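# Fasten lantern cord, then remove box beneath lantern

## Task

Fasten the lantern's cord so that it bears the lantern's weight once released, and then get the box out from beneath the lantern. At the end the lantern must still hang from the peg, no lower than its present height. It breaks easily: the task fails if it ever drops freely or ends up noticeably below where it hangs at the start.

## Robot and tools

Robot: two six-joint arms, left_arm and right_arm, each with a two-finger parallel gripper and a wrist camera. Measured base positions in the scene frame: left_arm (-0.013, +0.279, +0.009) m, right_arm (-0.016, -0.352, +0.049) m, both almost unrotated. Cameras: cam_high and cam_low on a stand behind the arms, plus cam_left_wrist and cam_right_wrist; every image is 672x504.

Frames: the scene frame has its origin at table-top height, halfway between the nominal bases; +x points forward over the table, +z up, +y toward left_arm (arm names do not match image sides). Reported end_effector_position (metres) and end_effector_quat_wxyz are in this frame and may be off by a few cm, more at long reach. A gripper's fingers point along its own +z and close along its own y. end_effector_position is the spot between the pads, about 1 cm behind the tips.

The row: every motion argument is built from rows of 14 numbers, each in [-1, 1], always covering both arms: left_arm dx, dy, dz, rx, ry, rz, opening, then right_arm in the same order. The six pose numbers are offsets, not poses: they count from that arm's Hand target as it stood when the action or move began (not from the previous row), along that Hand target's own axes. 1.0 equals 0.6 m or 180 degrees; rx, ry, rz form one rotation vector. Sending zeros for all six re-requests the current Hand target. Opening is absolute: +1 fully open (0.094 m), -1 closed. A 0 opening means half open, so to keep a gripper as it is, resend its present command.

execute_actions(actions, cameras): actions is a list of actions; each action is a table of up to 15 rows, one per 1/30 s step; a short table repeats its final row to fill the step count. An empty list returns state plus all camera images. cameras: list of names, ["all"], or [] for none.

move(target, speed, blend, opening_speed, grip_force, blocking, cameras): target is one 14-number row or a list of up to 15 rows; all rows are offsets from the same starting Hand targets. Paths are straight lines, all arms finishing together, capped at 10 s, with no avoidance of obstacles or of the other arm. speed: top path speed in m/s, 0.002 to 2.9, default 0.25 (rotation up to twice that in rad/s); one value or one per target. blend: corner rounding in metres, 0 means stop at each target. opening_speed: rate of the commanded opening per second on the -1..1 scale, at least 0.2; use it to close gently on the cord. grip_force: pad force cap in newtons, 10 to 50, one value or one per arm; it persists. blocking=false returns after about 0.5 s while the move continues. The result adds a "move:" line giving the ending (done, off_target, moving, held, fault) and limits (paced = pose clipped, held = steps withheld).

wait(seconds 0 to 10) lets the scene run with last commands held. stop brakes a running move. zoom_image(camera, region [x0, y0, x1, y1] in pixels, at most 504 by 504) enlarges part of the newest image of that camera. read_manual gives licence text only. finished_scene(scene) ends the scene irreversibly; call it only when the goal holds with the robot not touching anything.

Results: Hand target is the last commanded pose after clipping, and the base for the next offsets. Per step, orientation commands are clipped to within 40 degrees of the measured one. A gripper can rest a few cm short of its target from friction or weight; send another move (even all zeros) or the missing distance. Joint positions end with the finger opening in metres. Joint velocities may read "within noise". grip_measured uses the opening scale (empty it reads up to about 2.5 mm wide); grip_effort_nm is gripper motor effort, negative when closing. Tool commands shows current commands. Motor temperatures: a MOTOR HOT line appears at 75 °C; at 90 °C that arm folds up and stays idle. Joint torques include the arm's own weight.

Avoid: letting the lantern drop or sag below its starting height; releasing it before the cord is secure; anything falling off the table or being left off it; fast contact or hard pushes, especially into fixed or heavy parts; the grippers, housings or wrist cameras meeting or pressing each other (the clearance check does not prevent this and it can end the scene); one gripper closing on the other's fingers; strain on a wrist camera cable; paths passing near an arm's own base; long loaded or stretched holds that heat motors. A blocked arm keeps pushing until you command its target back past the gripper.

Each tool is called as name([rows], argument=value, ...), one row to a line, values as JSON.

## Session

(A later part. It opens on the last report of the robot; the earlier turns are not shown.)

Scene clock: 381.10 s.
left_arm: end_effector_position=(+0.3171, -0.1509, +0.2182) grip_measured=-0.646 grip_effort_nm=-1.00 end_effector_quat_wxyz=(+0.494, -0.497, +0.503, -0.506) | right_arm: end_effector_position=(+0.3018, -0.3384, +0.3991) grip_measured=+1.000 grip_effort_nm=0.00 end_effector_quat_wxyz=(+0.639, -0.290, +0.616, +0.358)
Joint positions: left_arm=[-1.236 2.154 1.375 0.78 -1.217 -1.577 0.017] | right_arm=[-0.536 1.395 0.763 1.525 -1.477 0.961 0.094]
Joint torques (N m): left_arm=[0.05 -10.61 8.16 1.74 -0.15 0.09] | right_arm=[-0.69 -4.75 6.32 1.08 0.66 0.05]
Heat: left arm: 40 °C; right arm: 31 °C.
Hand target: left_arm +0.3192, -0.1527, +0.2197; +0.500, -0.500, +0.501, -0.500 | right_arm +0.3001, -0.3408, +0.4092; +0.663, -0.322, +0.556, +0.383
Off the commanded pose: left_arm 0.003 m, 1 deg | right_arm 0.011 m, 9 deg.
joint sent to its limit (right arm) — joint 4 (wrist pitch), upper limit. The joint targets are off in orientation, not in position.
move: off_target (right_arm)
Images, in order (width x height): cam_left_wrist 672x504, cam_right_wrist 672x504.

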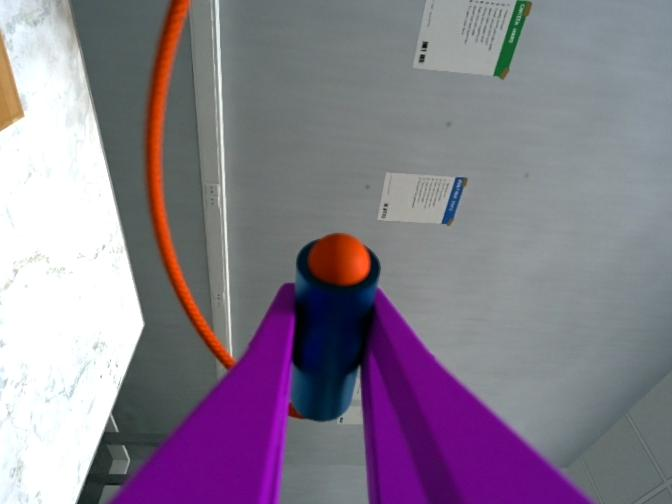

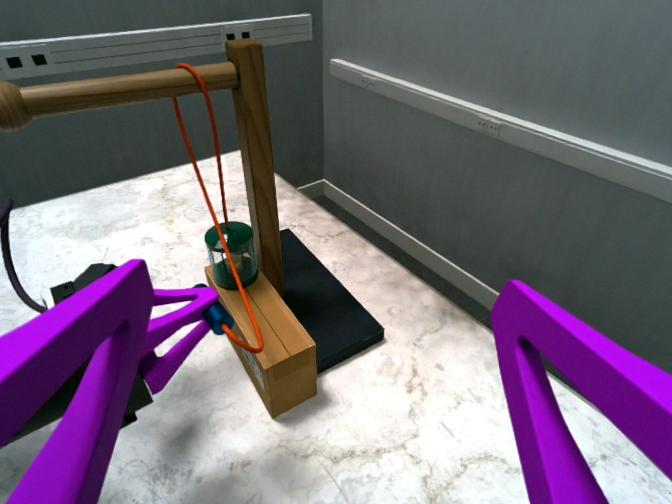

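move(target=[0,-0.4,0,0,0,0,-0.8,0,0,0,0,0,0,1], speed=0.2, cameras=["cam_right_wrist","cam_high"])

Scene clock: 391.27 s.
left_arm: end_effector_position=(+0.3185, -0.1542, +0.4571) grip_measured=-0.646 grip_effort_nm=-1.00 end_effector_quat_wxyz=(+0.496, -0.496, +0.504, -0.504) | right_arm: end_effector_position=(+0.3018, -0.3384, +0.3991) grip_measured=+1.000 grip_effort_nm=0.00 end_effector_quat_wxyz=(+0.639, -0.290, +0.616, +0.358)
Joint positions: left_arm=[-1.236 2.111 2.293 -0.181 -1.22 -1.57 0.017] | right_arm=[-0.536 1.395 0.763 1.525 -1.477 0.961 0.094]
Joint torques (N m): left_arm=[0.16 -10.36 8.24 1.72 -0.13 0.05] | right_arm=[-0.69 -4.77 6.31 1.07 0.67 0.05]
Heat: left arm: 40 °C; right arm: 31 °C.
Hand target: left_arm +0.3193, -0.1529, +0.4596; +0.500, -0.499, +0.501, -0.500 | right_arm +0.3001, -0.3408, +0.4092; +0.663, -0.322, +0.556, +0.383
Off the commanded pose: left_arm 0.003 m, 1 deg | right_arm 0.011 m, 9 deg.
joint sent to its limit (right arm) — joint 4 (wrist pitch), upper limit. The joint targets are off in orientation, not in position.
move: off_target (right_arm)
Images, in order (width x height): cam_high 672x504, cam_right_wrist 672x504.

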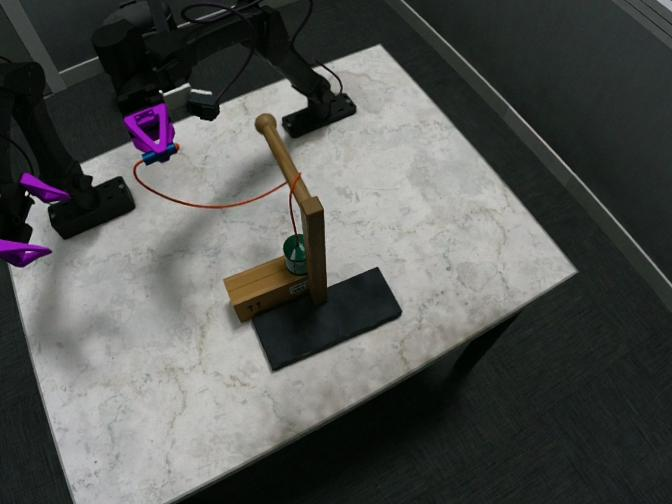

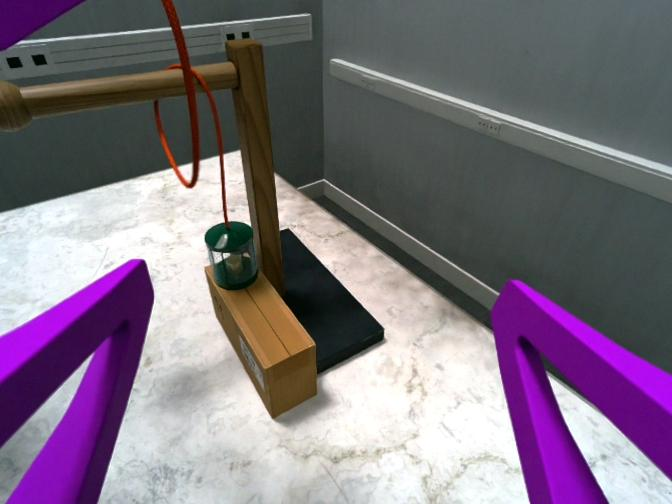

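move(target=[-0.62,0,0,0,0,0,-0.8,0,0,0,0,0,0,1], speed=0.2, cameras=["cam_right_wrist","cam_high"])

Scene clock: 399.77 s.
left_arm: end_effector_position=(+0.3206, +0.2184, +0.4616) grip_measured=-0.646 grip_effort_nm=-1.00 end_effector_quat_wxyz=(+0.497, -0.504, +0.495, -0.504) | right_arm: end_effector_position=(+0.3018, -0.3384, +0.3991) grip_measured=+1.000 grip_effort_nm=0.00 end_effector_quat_wxyz=(+0.639, -0.290, +0.616, +0.358)
Joint positions: left_arm=[-0.384 0.97 1.208 -0.236 -0.383 -1.586 0.017] | right_arm=[-0.536 1.395 0.763 1.525 -1.477 0.961 0.094]
Joint torques (N m): left_arm=[0.59 -1.61 5.56 2.25 0.09 0.17] | right_arm=[-0.69 -4.77 6.28 1.08 0.66 0.05]
Heat: left arm: 41 °C; right arm: 31 °C.
Hand target: left_arm +0.3199, +0.2192, +0.4598; +0.500, -0.500, +0.501, -0.500 | right_arm +0.3001, -0.3408, +0.4092; +0.663, -0.322, +0.556, +0.383
Off the commanded pose: left_arm 0.002 m, 1 deg | right_arm 0.011 m, 9 deg.
joint sent to its limit (right arm) — joint 4 (wrist pitch), upper limit. The joint targets are off in orientation, not in position.
move: off_target (right_arm)
Images, in order (width x height): cam_high 672x504, cam_right_wrist 672x504.

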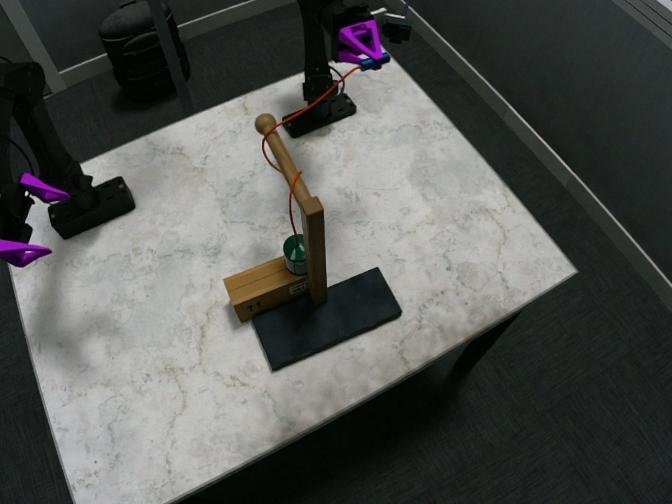

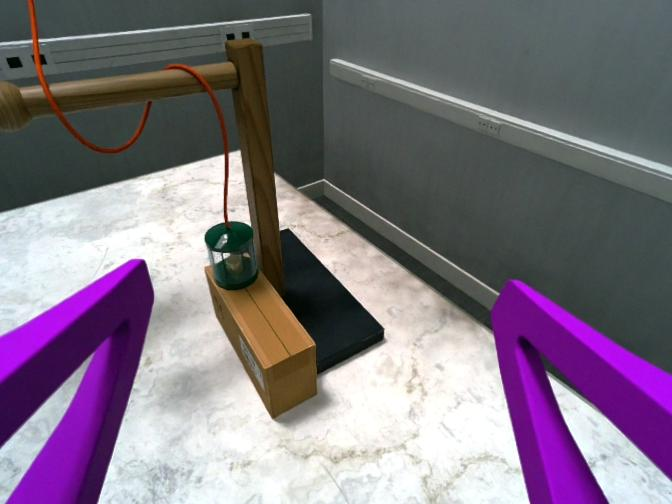

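move([
  [0,0,0.12,0,0,0,-0.8,0,0,0,0,0,0,1],
  [0,0.4,0.12,0,0,0,-0.8,0,0,0,0,0,0,1],
], speed=0.2, blend=[0.03,0], cameras=["cam_right_wrist","cam_high"])

Scene clock: 407.63 s.
left_arm: end_effector_position=(+0.3906, +0.2179, +0.2178) grip_measured=-0.646 grip_effort_nm=-1.00 end_effector_quat_wxyz=(+0.494, -0.505, +0.501, -0.500) | right_arm: end_effector_position=(+0.3018, -0.3384, +0.3991) grip_measured=+1.000 grip_effort_nm=0.00 end_effector_quat_wxyz=(+0.639, -0.290, +0.616, +0.358)
Joint positions: left_arm=[-0.271 1.386 0.427 0.947 -0.267 -1.585 0.017] | right_arm=[-0.536 1.395 0.763 1.525 -1.477 0.961 0.094]
Joint torques (N m): left_arm=[0.65 -3.86 5.82 2.45 0.07 0.15] | right_arm=[-0.7 -4.75 6.3 1.08 0.66 0.05]
Heat: left arm: 40 °C; right arm: 31 °C.
Hand target: left_arm +0.3918, +0.2193, +0.2199; +0.500, -0.500, +0.501, -0.500 | right_arm +0.3001, -0.3408, +0.4092; +0.663, -0.322, +0.556, +0.383
Off the commanded pose: left_arm 0.003 m, 1 deg | right_arm 0.011 m, 9 deg.
joint sent to its limit (right arm) — joint 4 (wrist pitch), upper limit. The joint targets are off in orientation, not in position.
move: off_target (right_arm)
Images, in order (width x height): cam_high 672x504, cam_right_wrist 672x504.

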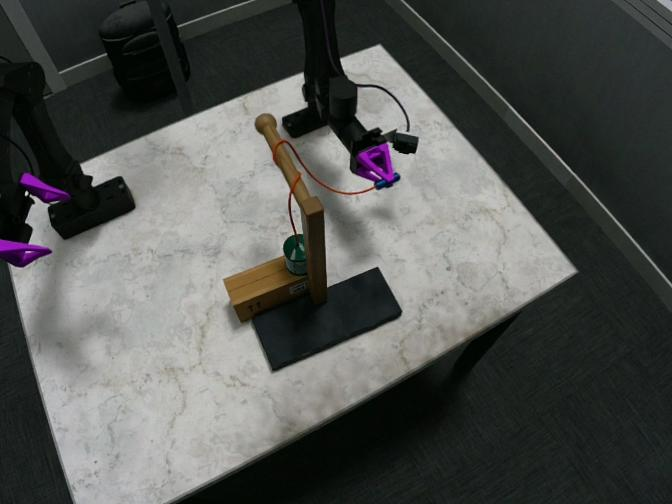

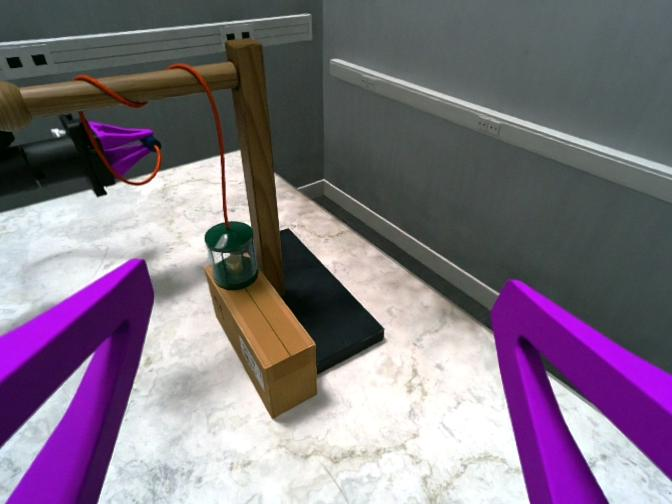

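move(target=[-0.05,0.15,0.047,0,0,0,-0.8,0,0,0,0,0,0,1], speed=0.1, cameras=["cam_right_wrist","cam_high"])

Scene clock: 416.83 s.
left_arm: end_effector_position=(+0.4162, +0.2467, +0.1138) grip_measured=-0.646 grip_effort_nm=-1.00 end_effector_quat_wxyz=(+0.479, -0.518, +0.518, -0.484) | right_arm: end_effector_position=(+0.3018, -0.3384, +0.3991) grip_measured=+1.000 grip_effort_nm=0.00 end_effector_quat_wxyz=(+0.639, -0.290, +0.616, +0.358)
Joint positions: left_arm=[-0.13 1.929 0.394 1.462 -0.122 -1.585 0.017] | right_arm=[-0.536 1.395 0.763 1.525 -1.477 0.961 0.094]
Joint torques (N m): left_arm=[0.83 -5.79 3.86 3.11 0.02 0.15] | right_arm=[-0.69 -4.75 6.3 1.08 0.66 0.05]
Heat: left arm: 40 °C; right arm: 31 °C.
Hand target: left_arm +0.4200, +0.2492, +0.1298; +0.500, -0.500, +0.501, -0.500 | right_arm +0.3001, -0.3408, +0.4092; +0.663, -0.322, +0.556, +0.383
Off the commanded pose: left_arm 0.017 m, 4 deg | right_arm 0.011 m, 9 deg.
joint sent to its limit (right arm) — joint 4 (wrist pitch), upper limit. The joint targets are off in orientation, not in position.
move: off_target (left_arm, right_arm)
Images, in order (width x height): cam_high 672x504, cam_right_wrist 672x504.

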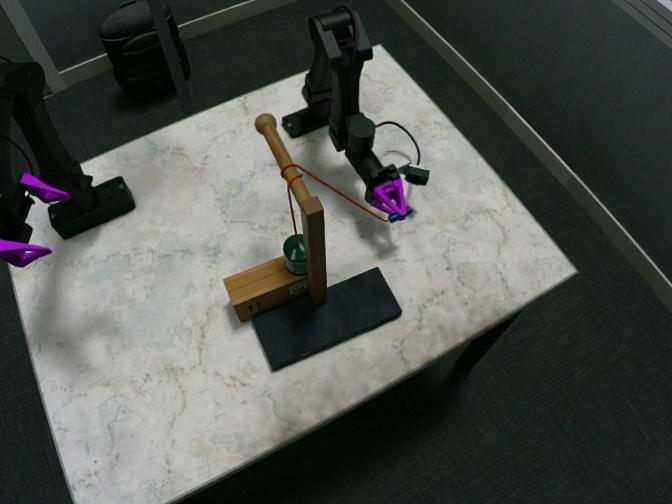

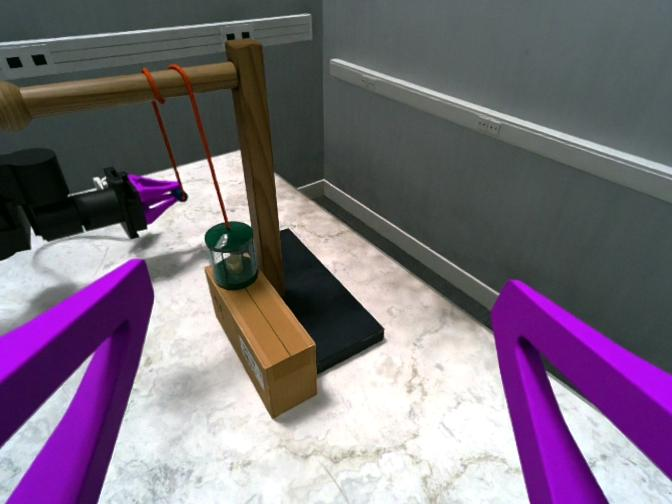

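zoom_image(camera="cam_right_wrist", region=[80, 20, 340, 320])

Scaled by 1.680 from the camera's 672x504 image, which has a finer 960x720 frame.

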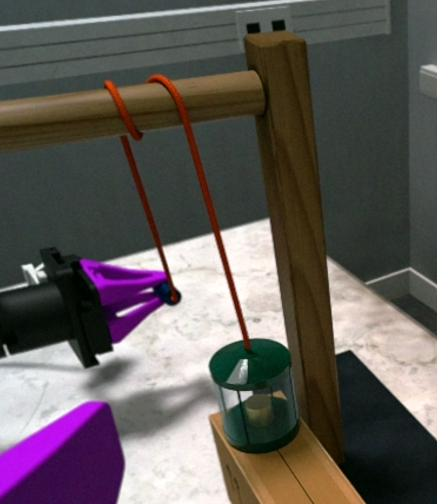

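move([
  [0.083,-0.15,-0.167,0,0,0,-0.8,0,0,0,0,0,0,1],
  [0.667,-0.15,-0.175,0,0,0,-0.8,0,0,0,0,0,0,1],
  [0.667,-0.55,-0.1,0,0,0,-0.8,0,0,0,0,0,0,1],
], speed=0.2, blend=[0.03,0.03,0], cameras=["cam_right_wrist","cam_high"])

Scene clock: 438.83 s.
left_arm: end_effector_position=(+0.3620, -0.1437, +0.4566) grip_measured=-0.646 grip_effort_nm=-1.00 end_effector_quat_wxyz=(+0.506, -0.505, +0.496, -0.493) | right_arm: end_effector_position=(+0.3018, -0.3384, +0.3991) grip_measured=+1.000 grip_effort_nm=0.00 end_effector_quat_wxyz=(+0.639, -0.290, +0.616, +0.358)
Joint positions: left_arm=[-1.146 2.198 2.437 -0.245 -1.167 -1.572 0.017] | right_arm=[-0.536 1.395 0.763 1.525 -1.477 0.961 0.094]
Joint torques (N m): left_arm=[-0.77 -10.66 8.34 1.83 0.2 0.07] | right_arm=[-0.69 -4.77 6.28 1.08 0.66 0.04]
Motor temperatures (°C): left_arm=[22 30 39 44 23 23 26] | right_arm=[24 27 31 24 23 21 25]
Heat: left arm: 44 °C; right arm: 31 °C.
Hand target: left_arm +0.3595, -0.1511, +0.4596; +0.500, -0.500, +0.501, -0.500 | right_arm +0.3001, -0.3408, +0.4092; +0.663, -0.322, +0.556, +0.383
Off the commanded pose: left_arm 0.008 m, 1 deg | right_arm 0.011 m, 9 deg.
joint sent to its limit (right arm) — joint 4 (wrist pitch), upper limit. The joint targets are off in orientation, not in position.
move: off_target (right_arm)
Images, in order (width x height): cam_high 672x504, cam_right_wrist 672x504.

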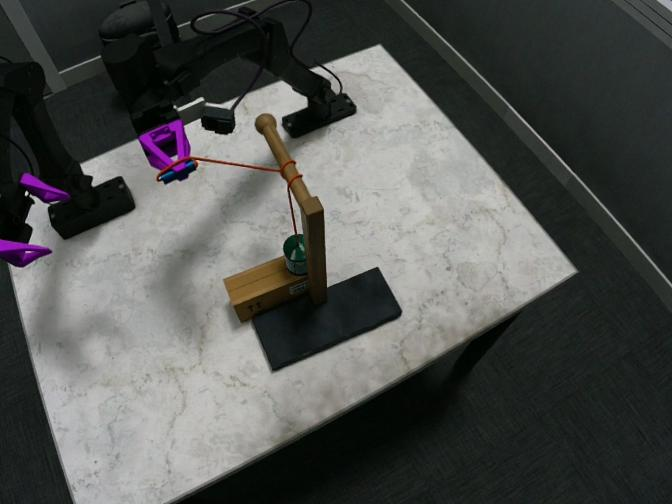

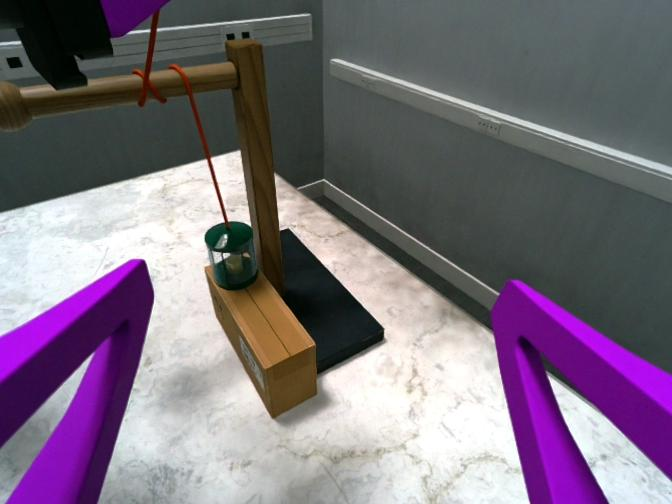

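move([
  [-0.467,0,0,0,0,0,-0.8,0,0,0,0,0,0,1],
  [-0.517,0.267,0.05,0,0,0,-0.8,0,0,0,0,0,0,1],
], speed=0.15, blend=[0.03,0], cameras=["cam_right_wrist","cam_high"])

zoom_image(camera="cam_right_wrist", region=[0, 20, 300, 320])

Scene clock: 455.53 s.
left_arm: end_effector_position=(+0.3822, +0.1309, +0.3272) grip_measured=-0.646 grip_effort_nm=-1.00 end_effector_quat_wxyz=(+0.470, -0.465, +0.497, -0.562) | right_arm: end_effector_position=(+0.3018, -0.3384, +0.3991) grip_measured=+1.000 grip_effort_nm=0.00 end_effector_quat_wxyz=(+0.639, -0.290, +0.616, +0.358)
Joint positions: left_arm=[-0.532 1.257 0.735 0.601 -0.407 -1.594 0.017] | right_arm=[-0.536 1.395 0.763 1.525 -1.477 0.961 0.094]
Joint torques (N m): left_arm=[3.17 -3.18 4.86 1.78 -0.99 0.29] | right_arm=[-0.68 -4.75 6.31 1.08 0.66 0.05]
Heat: left arm: 41 °C; right arm: 31 °C.
Hand target: left_arm +0.3900, +0.1593, +0.2996; +0.500, -0.500, +0.501, -0.500 | right_arm +0.3001, -0.3408, +0.4092; +0.663, -0.322, +0.556, +0.383
Off the commanded pose: left_arm 0.040 m, 9 deg | right_arm 0.011 m, 9 deg.
joint sent to its limit (right arm) — joint 4 (wrist pitch), upper limit. The joint targets are off in orientation, not in position.
move: off_target (left_arm, right_arm)
Images, in order (width x height): cam_high 672x504, cam_right_wrist 672x504.

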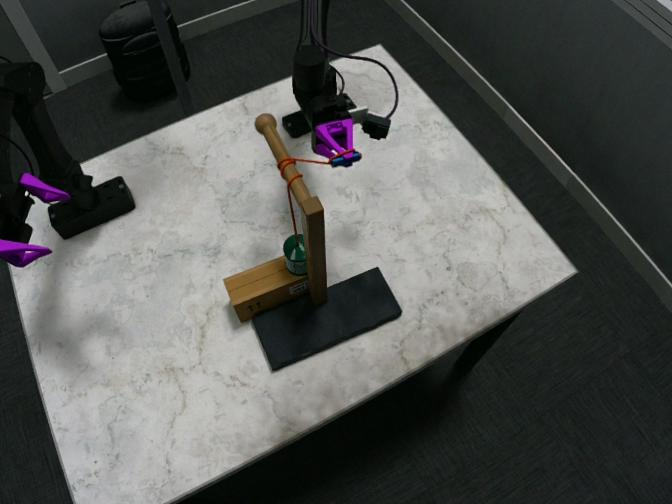

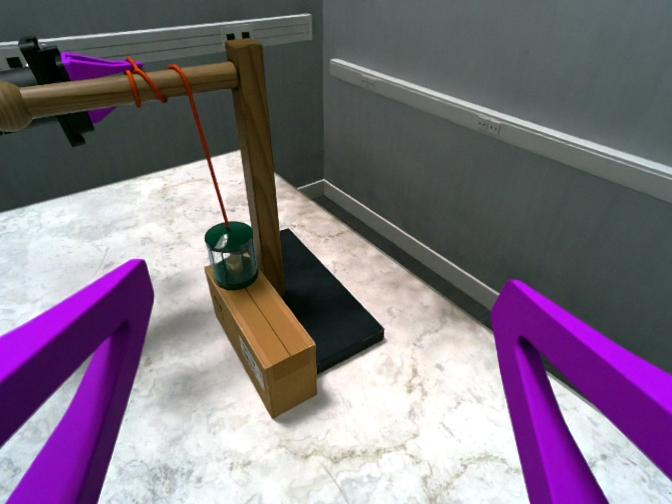

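Scaled by 1.680 from the camera's 672x504 image, which has a finer 960x720 frame.

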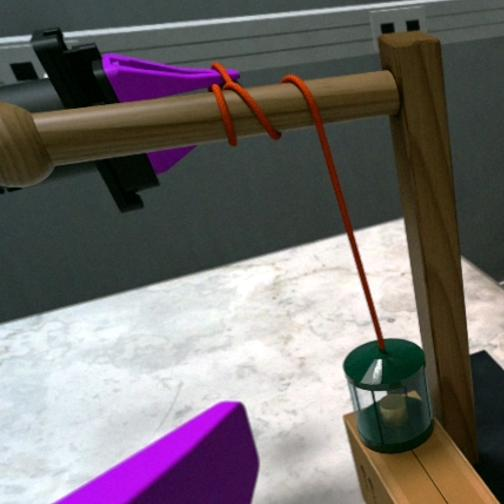

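move(target=[0.05,-0.045,-0.01,0,0,0,-0.8,0,0,0,0,0,0,1], speed=0.1, cameras=["cam_left_wrist","cam_high"])

zoom_image(camera="cam_high", region=[230, 100, 410, 220])

Scene clock: 464.67 s.
left_arm: end_effector_position=(+0.3807, +0.1231, +0.3235) grip_measured=-0.646 grip_effort_nm=-1.00 end_effector_quat_wxyz=(+0.485, -0.492, +0.504, -0.519) | right_arm: end_effector_position=(+0.3018, -0.3384, +0.3991) grip_measured=+1.000 grip_effort_nm=0.00 end_effector_quat_wxyz=(+0.639, -0.290, +0.616, +0.358)
Joint positions: left_arm=[-0.609 1.279 0.804 0.485 -0.562 -1.588 0.017] | right_arm=[-0.536 1.395 0.763 1.525 -1.477 0.961 0.094]
Joint torques (N m): left_arm=[0.14 -3.73 8.87 1.94 -0.48 0.21] | right_arm=[-0.69 -4.75 6.31 1.07 0.66 0.04]
Heat: left arm: 40 °C; right arm: 31 °C.
Hand target: left_arm +0.3839, +0.1293, +0.3266; +0.500, -0.500, +0.501, -0.500 | right_arm +0.3001, -0.3408, +0.4092; +0.663, -0.322, +0.556, +0.383
Off the commanded pose: left_arm 0.008 m, 3 deg | right_arm 0.011 m, 9 deg.
joint sent to its limit (right arm) — joint 4 (wrist pitch), upper limit. The joint targets are off in orientation, not in position.
move: off_target (left_arm, right_arm)
Images, in order (width x height): cam_high 672x504, cam_left_wrist 672x504.

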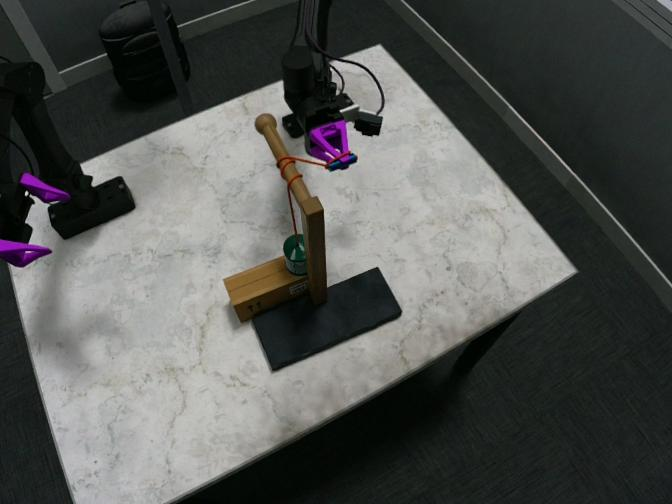

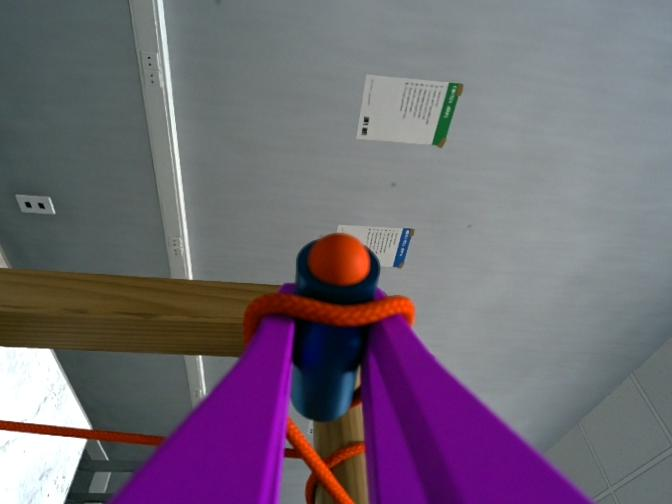

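Scaled by 2.800 from the camera's 672x504 image, which has a finer 960x720 frame.

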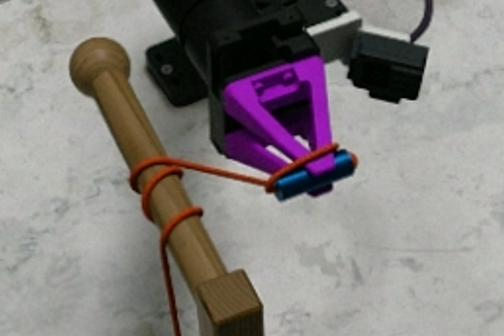

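move([
  [0,-0.222,-0.04,0,0,0,-0.8,0,0,0,0,0,0,1],
  [0.467,-0.222,-0.04,0,0,0,-0.8,0,0,0,0,0,0,1],
], speed=0.2, blend=[0.03,0], cameras=["cam_left_wrist","cam_high","cam_right_wrist"])

Scene clock: 540.37 s.
left_arm: end_effector_position=(+0.3625, -0.1441, +0.4564) grip_measured=-0.646 grip_effort_nm=-1.00 end_effector_quat_wxyz=(+0.505, -0.505, +0.497, -0.493) | right_arm: end_effector_position=(+0.3018, -0.3384, +0.3991) grip_measured=+1.000 grip_effort_nm=0.00 end_effector_quat_wxyz=(+0.639, -0.290, +0.616, +0.358)
Joint positions: left_arm=[-1.145 2.2 2.441 -0.251 -1.163 -1.574 0.017] | right_arm=[-0.536 1.395 0.763 1.525 -1.477 0.961 0.094]
Joint torques (N m): left_arm=[-0.87 -10.7 8.28 1.84 0.16 0.09] | right_arm=[-0.69 -4.75 6.3 1.07 0.66 0.05]
Heat: left arm: 41 °C; right arm: 31 °C.
Hand target: left_arm +0.3596, -0.1509, +0.4597; +0.500, -0.500, +0.501, -0.500 | right_arm +0.3001, -0.3408, +0.4092; +0.663, -0.322, +0.556, +0.383
Off the commanded pose: left_arm 0.008 m, 1 deg | right_arm 0.011 m, 9 deg.
joint sent to its limit (right arm) — joint 4 (wrist pitch), upper limit. The joint targets are off in orientation, not in position.
move: off_target (right_arm)
Images, in order (width x height): cam_high 672x504, cam_left_wrist 672x504, cam_right_wrist 672x504.

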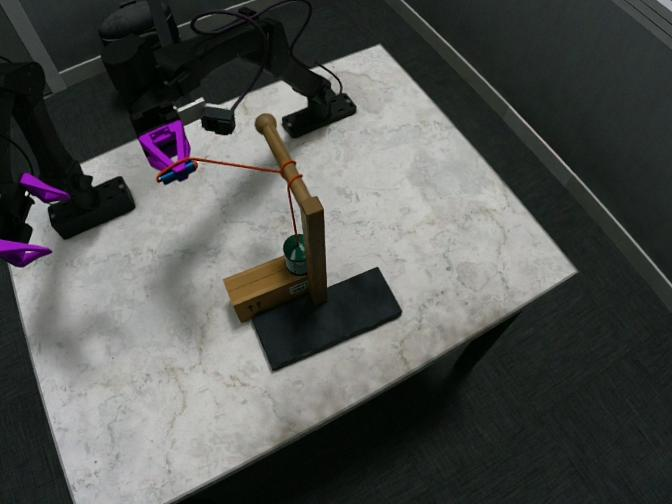

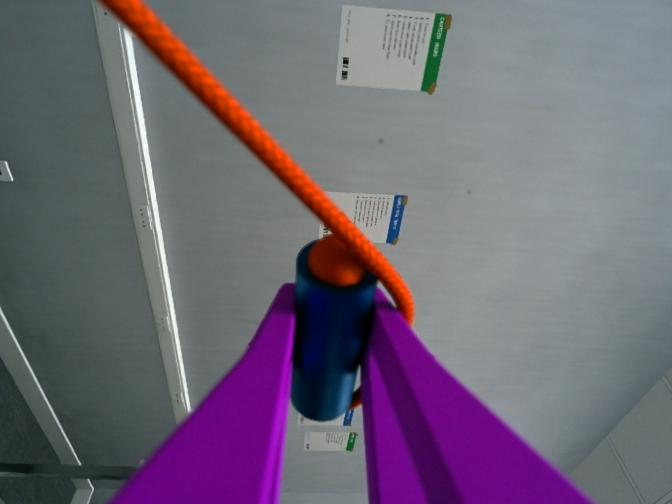

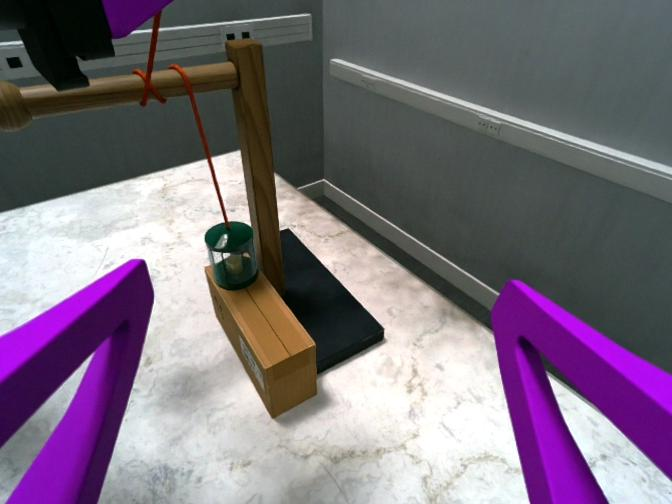

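move([
  [0,0.4,-0.075,0,0,0,-0.8,0,0,0,0,0,0,1],
  [-0.585,0.4,-0.067,0,0,0,-0.8,0,0,0,0,0,0,1],
], speed=0.2, blend=[0.03,0], cameras=["cam_left_wrist","cam_high","cam_right_wrist"])

Scene clock: 555.67 s.
left_arm: end_effector_position=(+0.3207, +0.1989, +0.2167) grip_measured=-0.646 grip_effort_nm=-1.00 end_effector_quat_wxyz=(+0.495, -0.505, +0.499, -0.500) | right_arm: end_effector_position=(+0.3018, -0.3384, +0.3991) grip_measured=+1.000 grip_effort_nm=0.00 end_effector_quat_wxyz=(+0.639, -0.290, +0.616, +0.358)
Joint positions: left_arm=[-0.488 1.069 0.241 0.819 -0.487 -1.586 0.017] | right_arm=[-0.536 1.395 0.763 1.525 -1.477 0.961 0.094]
Joint torques (N m): left_arm=[0.57 -3.37 6.04 2.19 0.08 0.19] | right_arm=[-0.69 -4.75 6.31 1.07 0.66 0.05]
Heat: left arm: 41 °C; right arm: 31 °C.
Hand target: left_arm +0.3198, +0.2001, +0.2199; +0.500, -0.500, +0.501, -0.500 | right_arm +0.3001, -0.3408, +0.4092; +0.663, -0.322, +0.556, +0.383
Off the commanded pose: left_arm 0.004 m, 1 deg | right_arm 0.011 m, 9 deg.
joint sent to its limit (right arm) — joint 4 (wrist pitch), upper limit. The joint targets are off in orientation, not in position.
move: off_target (right_arm)
Images, in order (width x height): cam_high 672x504, cam_left_wrist 672x504, cam_right_wrist 672x504.

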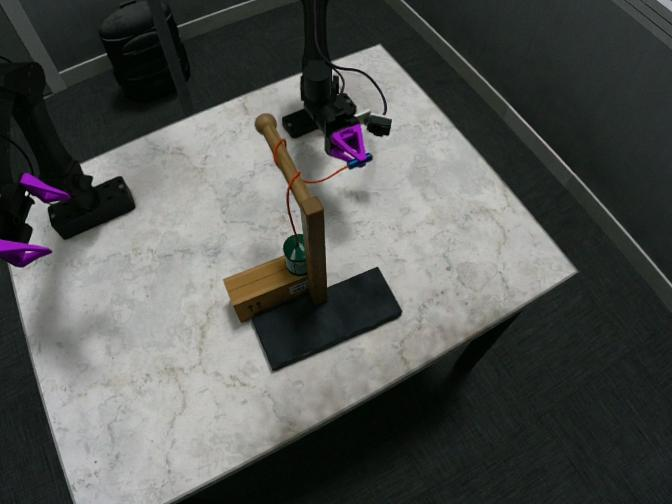

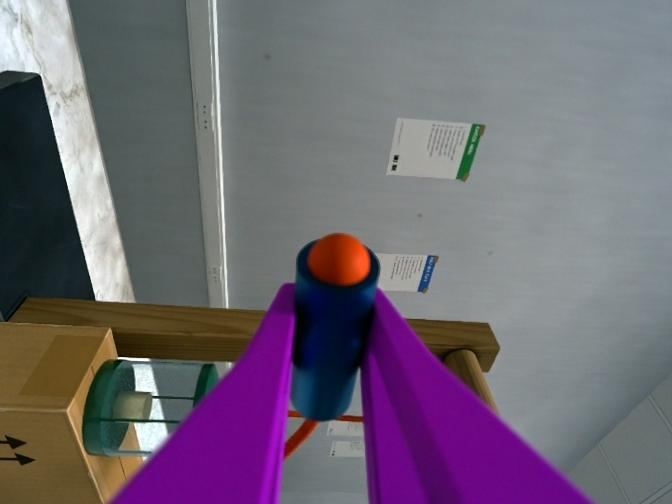

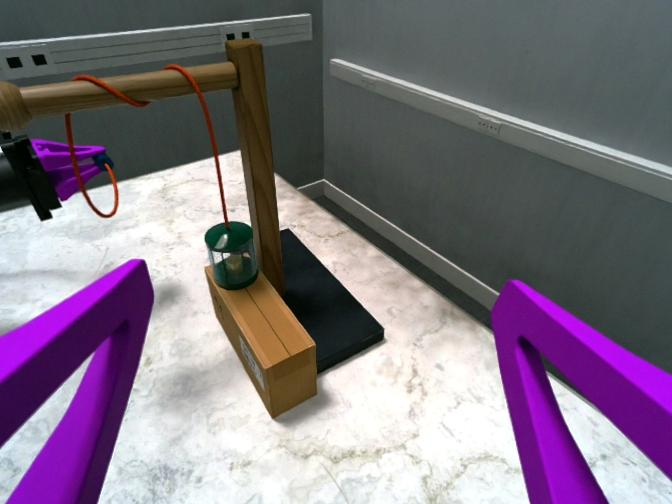

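move([
  [0,0,0.11,0,0,0,-0.8,0,0,0,0,0,0,1],
  [-0.083,0.15,0.167,0,0,0,-0.8,0,0,0,0,0,0,1],
], speed=0.15, blend=[0.03,0], cameras=["cam_left_wrist","cam_high","cam_right_wrist"])

Scene clock: 601.93 s.
left_arm: end_effector_position=(+0.4144, +0.2474, +0.1119) grip_measured=-0.646 grip_effort_nm=-1.00 end_effector_quat_wxyz=(-0.477, +0.519, -0.519, +0.483) | right_arm: end_effector_position=(+0.3018, -0.3384, +0.3991) grip_measured=+1.000 grip_effort_nm=0.00 end_effector_quat_wxyz=(+0.639, -0.290, +0.616, +0.358)
Joint positions: left_arm=[-0.127 1.928 0.387 1.463 -0.119 -1.586 0.017] | right_arm=[-0.536 1.395 0.763 1.525 -1.477 0.961 0.094]
Joint torques (N m): left_arm=[0.83 -5.74 4.38 3.12 0.02 0.17] | right_arm=[-0.69 -4.75 6.3 1.07 0.66 0.04]
Heat: left arm: 43 °C; right arm: 31 °C.
Hand target: left_arm +0.4200, +0.2499, +0.1298; -0.500, +0.500, -0.501, +0.500 | right_arm +0.3001, -0.3408, +0.4092; +0.663, -0.322, +0.556, +0.383
Off the commanded pose: left_arm 0.019 m, 4 deg | right_arm 0.011 m, 9 deg.
joint sent to its limit (right arm) — joint 4 (wrist pitch), upper limit. The joint targets are off in orientation, not in position.
move: off_target (left_arm, right_arm)
Images, in order (width x height): cam_high 672x504, cam_left_wrist 672x504, cam_right_wrist 672x504.

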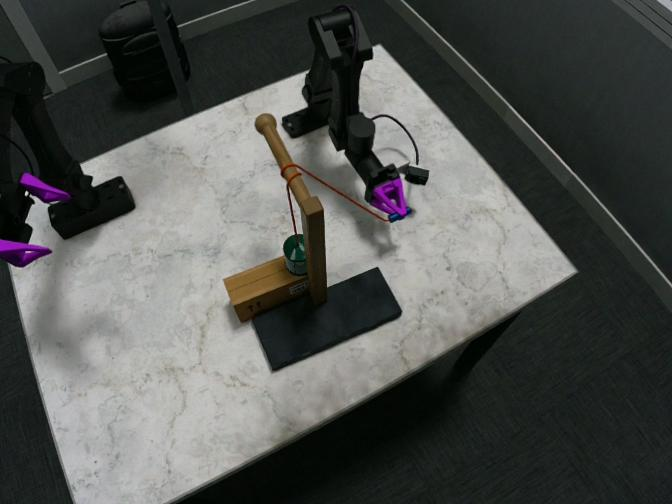

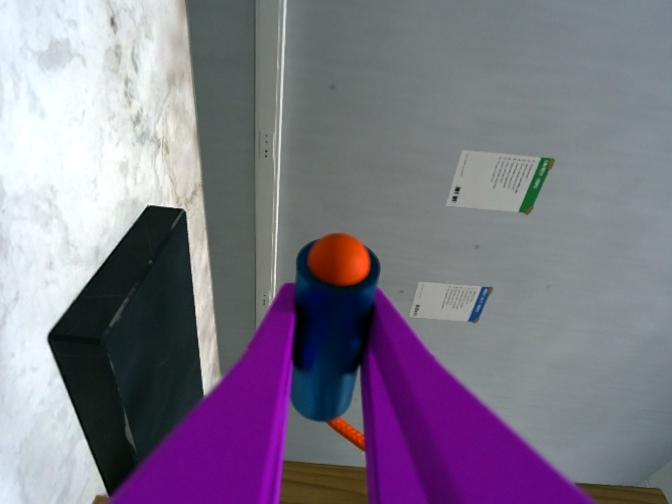

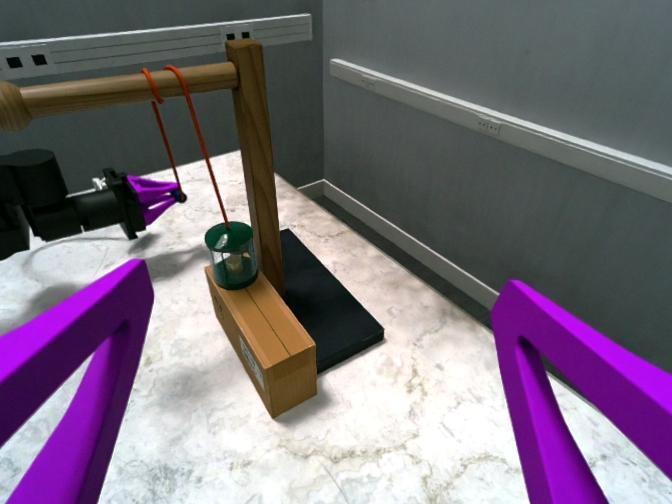

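move(target=[0.24,0.09,-0.083,0,0,0,-0.8,0,0,0,0,0,0,1], speed=0.12, cameras=["cam_left_wrist","cam_high","cam_right_wrist"])

zoom_image(camera="cam_right_wrist", region=[40, 20, 340, 320])

Scene clock: 612.80 s.
left_arm: end_effector_position=(+0.3654, +0.1068, +0.0599) grip_measured=-0.646 grip_effort_nm=-1.00 end_effector_quat_wxyz=(-0.472, +0.525, -0.548, +0.448) | right_arm: end_effector_position=(+0.3018, -0.3384, +0.3991) grip_measured=+1.000 grip_effort_nm=0.00 end_effector_quat_wxyz=(+0.639, -0.290, +0.616, +0.358)
Joint positions: left_arm=[-0.718 2.129 0.462 1.464 -0.712 -1.657 0.017] | right_arm=[-0.536 1.395 0.763 1.525 -1.477 0.961 0.094]
Joint torques (N m): left_arm=[-0.14 -6.41 3.3 3.15 -0.31 0.13] | right_arm=[-0.69 -4.74 6.31 1.07 0.66 0.05]
Heat: left arm: 48 °C; right arm: 31 °C.
Hand target: left_arm +0.3699, +0.1059, +0.0758; -0.500, +0.500, -0.501, +0.500 | right_arm +0.3001, -0.3408, +0.4092; +0.663, -0.322, +0.556, +0.383
Off the commanded pose: left_arm 0.016 m, 9 deg | right_arm 0.011 m, 9 deg.
joint sent to its limit (left arm) — joint 4 (wrist pitch), upper limit. The joint targets are off in orientation, not in position.
joint sent to its limit (right arm) — joint 4 (wrist pitch), upper limit. The joint targets are off in orientation, not in position.
move: off_target (left_arm, right_arm)
Images, in order (width x height): cam_high 672x504, cam_left_wrist 672x504, cam_right_wrist 672x504.

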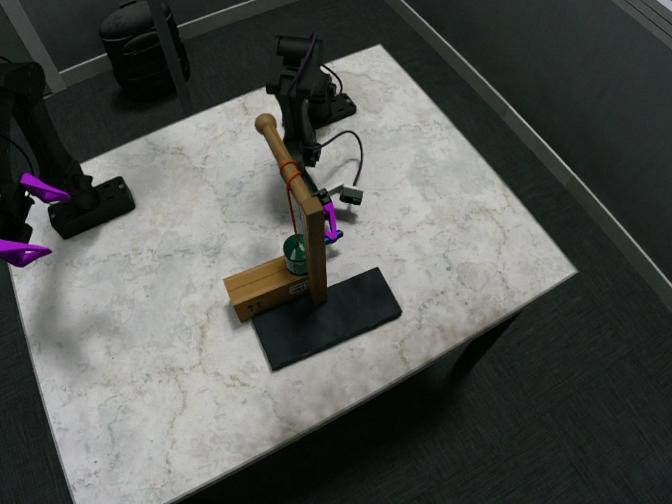

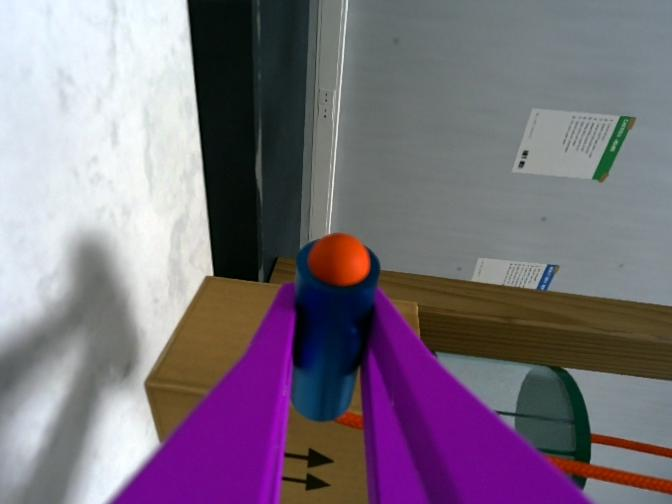

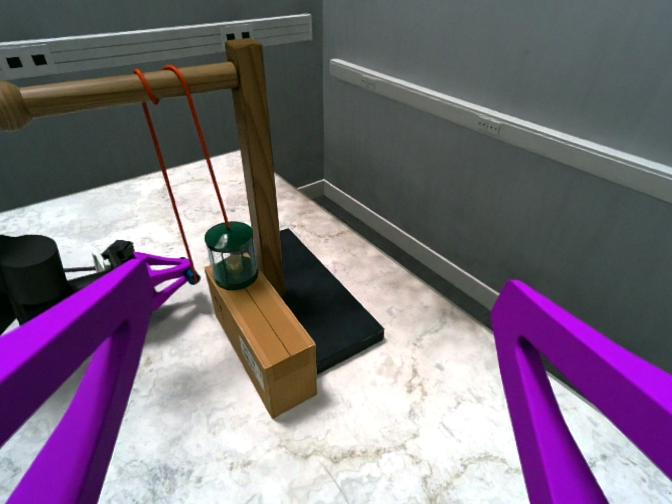

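Scaled by 1.680 from the camera's 672x504 image, which has a finer 960x720 frame.

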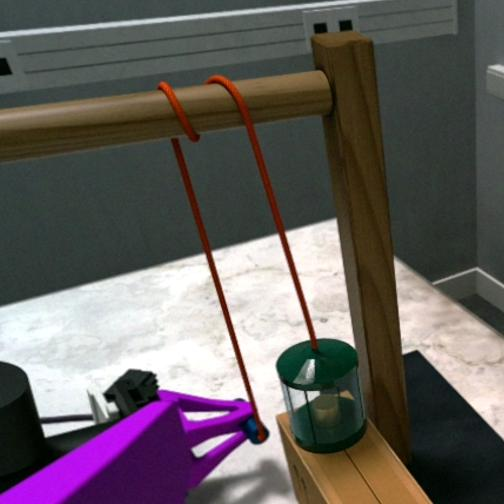

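move([
  [0,0,-0.03,0,0,0,-0.8,0,0,0,0,0,0,1],
  [0.08,0,-0.03,0,0,0,-0.5,0,0,0,0,0,0,1],
], speed=0.08, opening_speed=0.3, cameras=["cam_left_wrist","cam_right_wrist"])

zoom_image(camera="cam_right_wrist", region=[40, 20, 340, 320])

Scene clock: 635.50 s.
left_arm: end_effector_position=(+0.3493, +0.0599, +0.0619) grip_measured=-0.502 grip_effort_nm=0.14 end_effector_quat_wxyz=(+0.483, -0.516, +0.538, -0.460) | right_arm: end_effector_position=(+0.3018, -0.3384, +0.3991) grip_measured=+1.000 grip_effort_nm=0.00 end_effector_quat_wxyz=(+0.639, -0.290, +0.616, +0.358)
Joint positions: left_arm=[-0.88 2.189 0.553 1.463 -0.875 -1.658 0.023] | right_arm=[-0.536 1.395 0.763 1.525 -1.477 0.961 0.094]
Joint torques (N m): left_arm=[-0.29 -7.01 3.38 3.06 -0.29 0.23] | right_arm=[-0.68 -4.75 6.31 1.07 0.66 0.04]
Motor temperatures (°C): left_arm=[22 29 39 53 23 23 27] | right_arm=[24 27 31 24 23 21 25]
Heat: left arm: 53 °C; right arm: 31 °C.
Hand target: left_arm +0.3519, +0.0580, +0.0758; +0.500, -0.500, +0.500, -0.500 | right_arm +0.3001, -0.3408, +0.4092; +0.663, -0.322, +0.556, +0.383
Off the commanded pose: left_arm 0.014 m, 7 deg | right_arm 0.011 m, 9 deg.
joint sent to its limit (left arm) — joint 4 (wrist pitch), upper limit. The joint targets are off in orientation, not in position.
joint sent to its limit (right arm) — joint 4 (wrist pitch), upper limit. The joint targets are off in orientation, not in position.
move: off_target (left_arm, right_arm); target 2's new opening was sent with left_arm's hand 0.014 m and 7 deg from that target
Images, in order (width x height): cam_left_wrist 672x504, cam_right_wrist 672x504.

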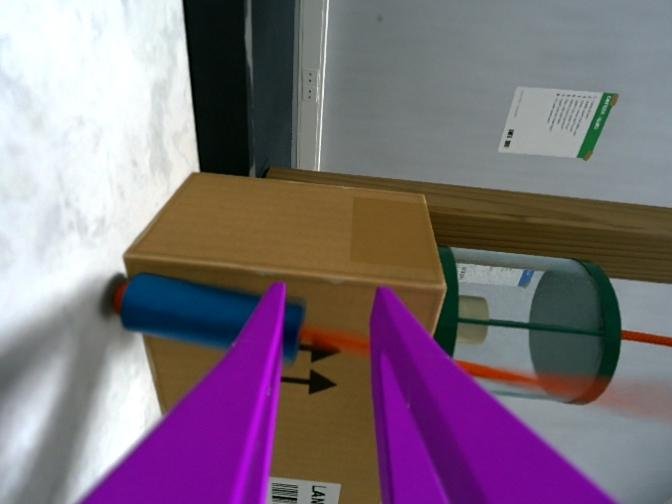

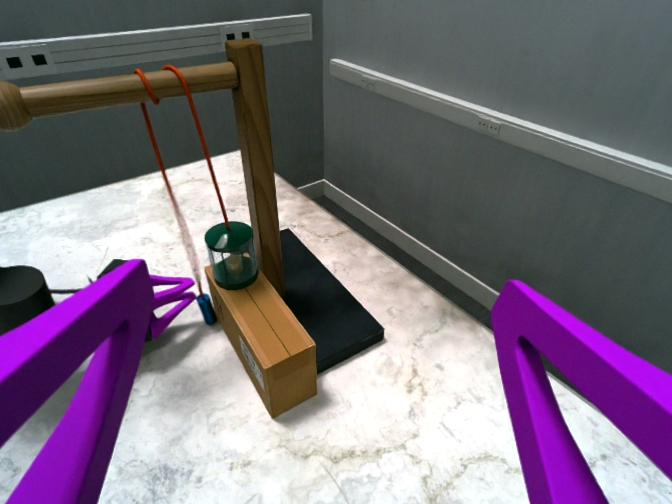

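Scaled by 1.680 from the camera's 672x504 image, which has a finer 960x720 frame.

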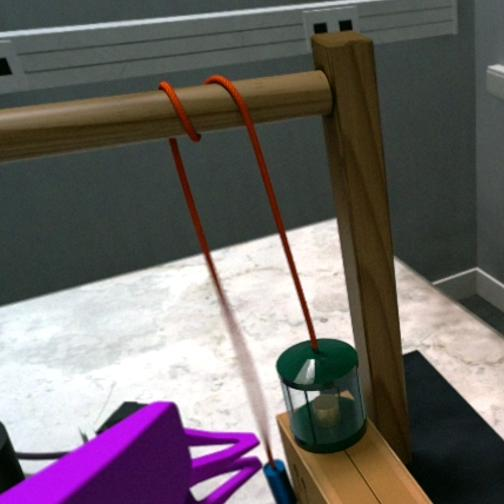

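move([
  [0,0,-0.14,0,0,0,-0.5,0,0,0,0,0,0,1],
  [0.02,0,-0.14,-0.044,0.044,0.499,0.1,0,0,0,0,0,0,1],
  [0.02,0.04,-0.1,-0.044,0.044,0.499,0.1,0,0,0,0,0,0,1],
], speed=0.15, cameras=["cam_left_wrist","cam_right_wrist"])

Scene clock: 670.47 s.
left_arm: end_effector_position=(+0.2896, +0.0478, +0.0532) grip_measured=+0.098 grip_effort_nm=0.14 end_effector_quat_wxyz=(+0.641, +0.000, +0.767, -0.003) | right_arm: end_effector_position=(+0.3018, -0.3384, +0.3991) grip_measured=+1.000 grip_effort_nm=0.00 end_effector_quat_wxyz=(+0.639, -0.290, +0.616, +0.358)
Joint positions: left_arm=[-1.077 2.081 0.46 1.261 -1.043 -0.319 0.052] | right_arm=[-0.536 1.395 0.763 1.525 -1.477 0.961 0.094]
Joint torques (N m): left_arm=[0.32 -6.2 3.43 2.03 -0.2 0.11] | right_arm=[-0.68 -4.77 6.3 1.08 0.66 0.04]
Heat: left arm: 52 °C; right arm: 31 °C.
Hand target: left_arm +0.2918, +0.0460, +0.0518; +0.642, +0.001, +0.767, +0.000 | right_arm +0.3001, -0.3408, +0.4092; +0.663, -0.322, +0.556, +0.383
Off the commanded pose: left_arm 0.003 m, 0 deg | right_arm 0.011 m, 9 deg.
joint sent to its limit (right arm) — joint 4 (wrist pitch), upper limit. The joint targets are off in orientation, not in position.
move: off_target (right_arm)
Images, in order (width x height): cam_left_wrist 672x504, cam_right_wrist 672x504.

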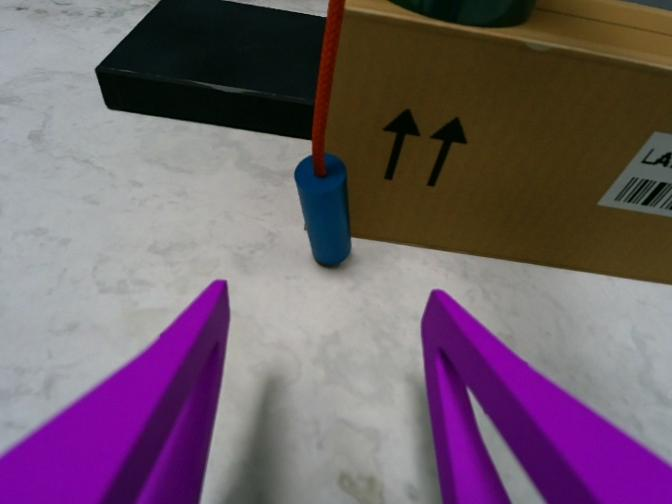

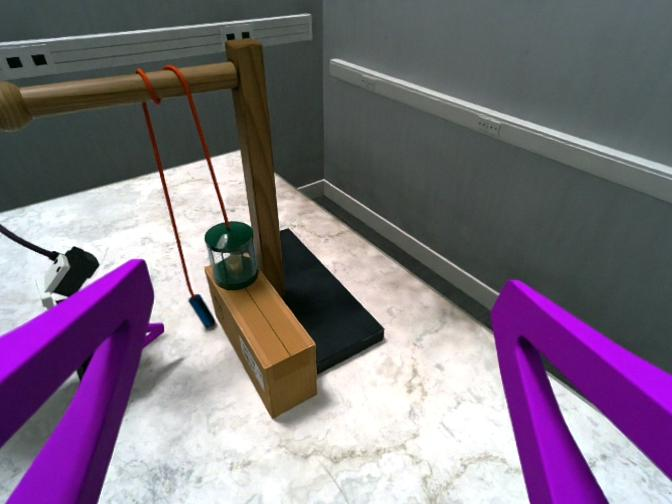

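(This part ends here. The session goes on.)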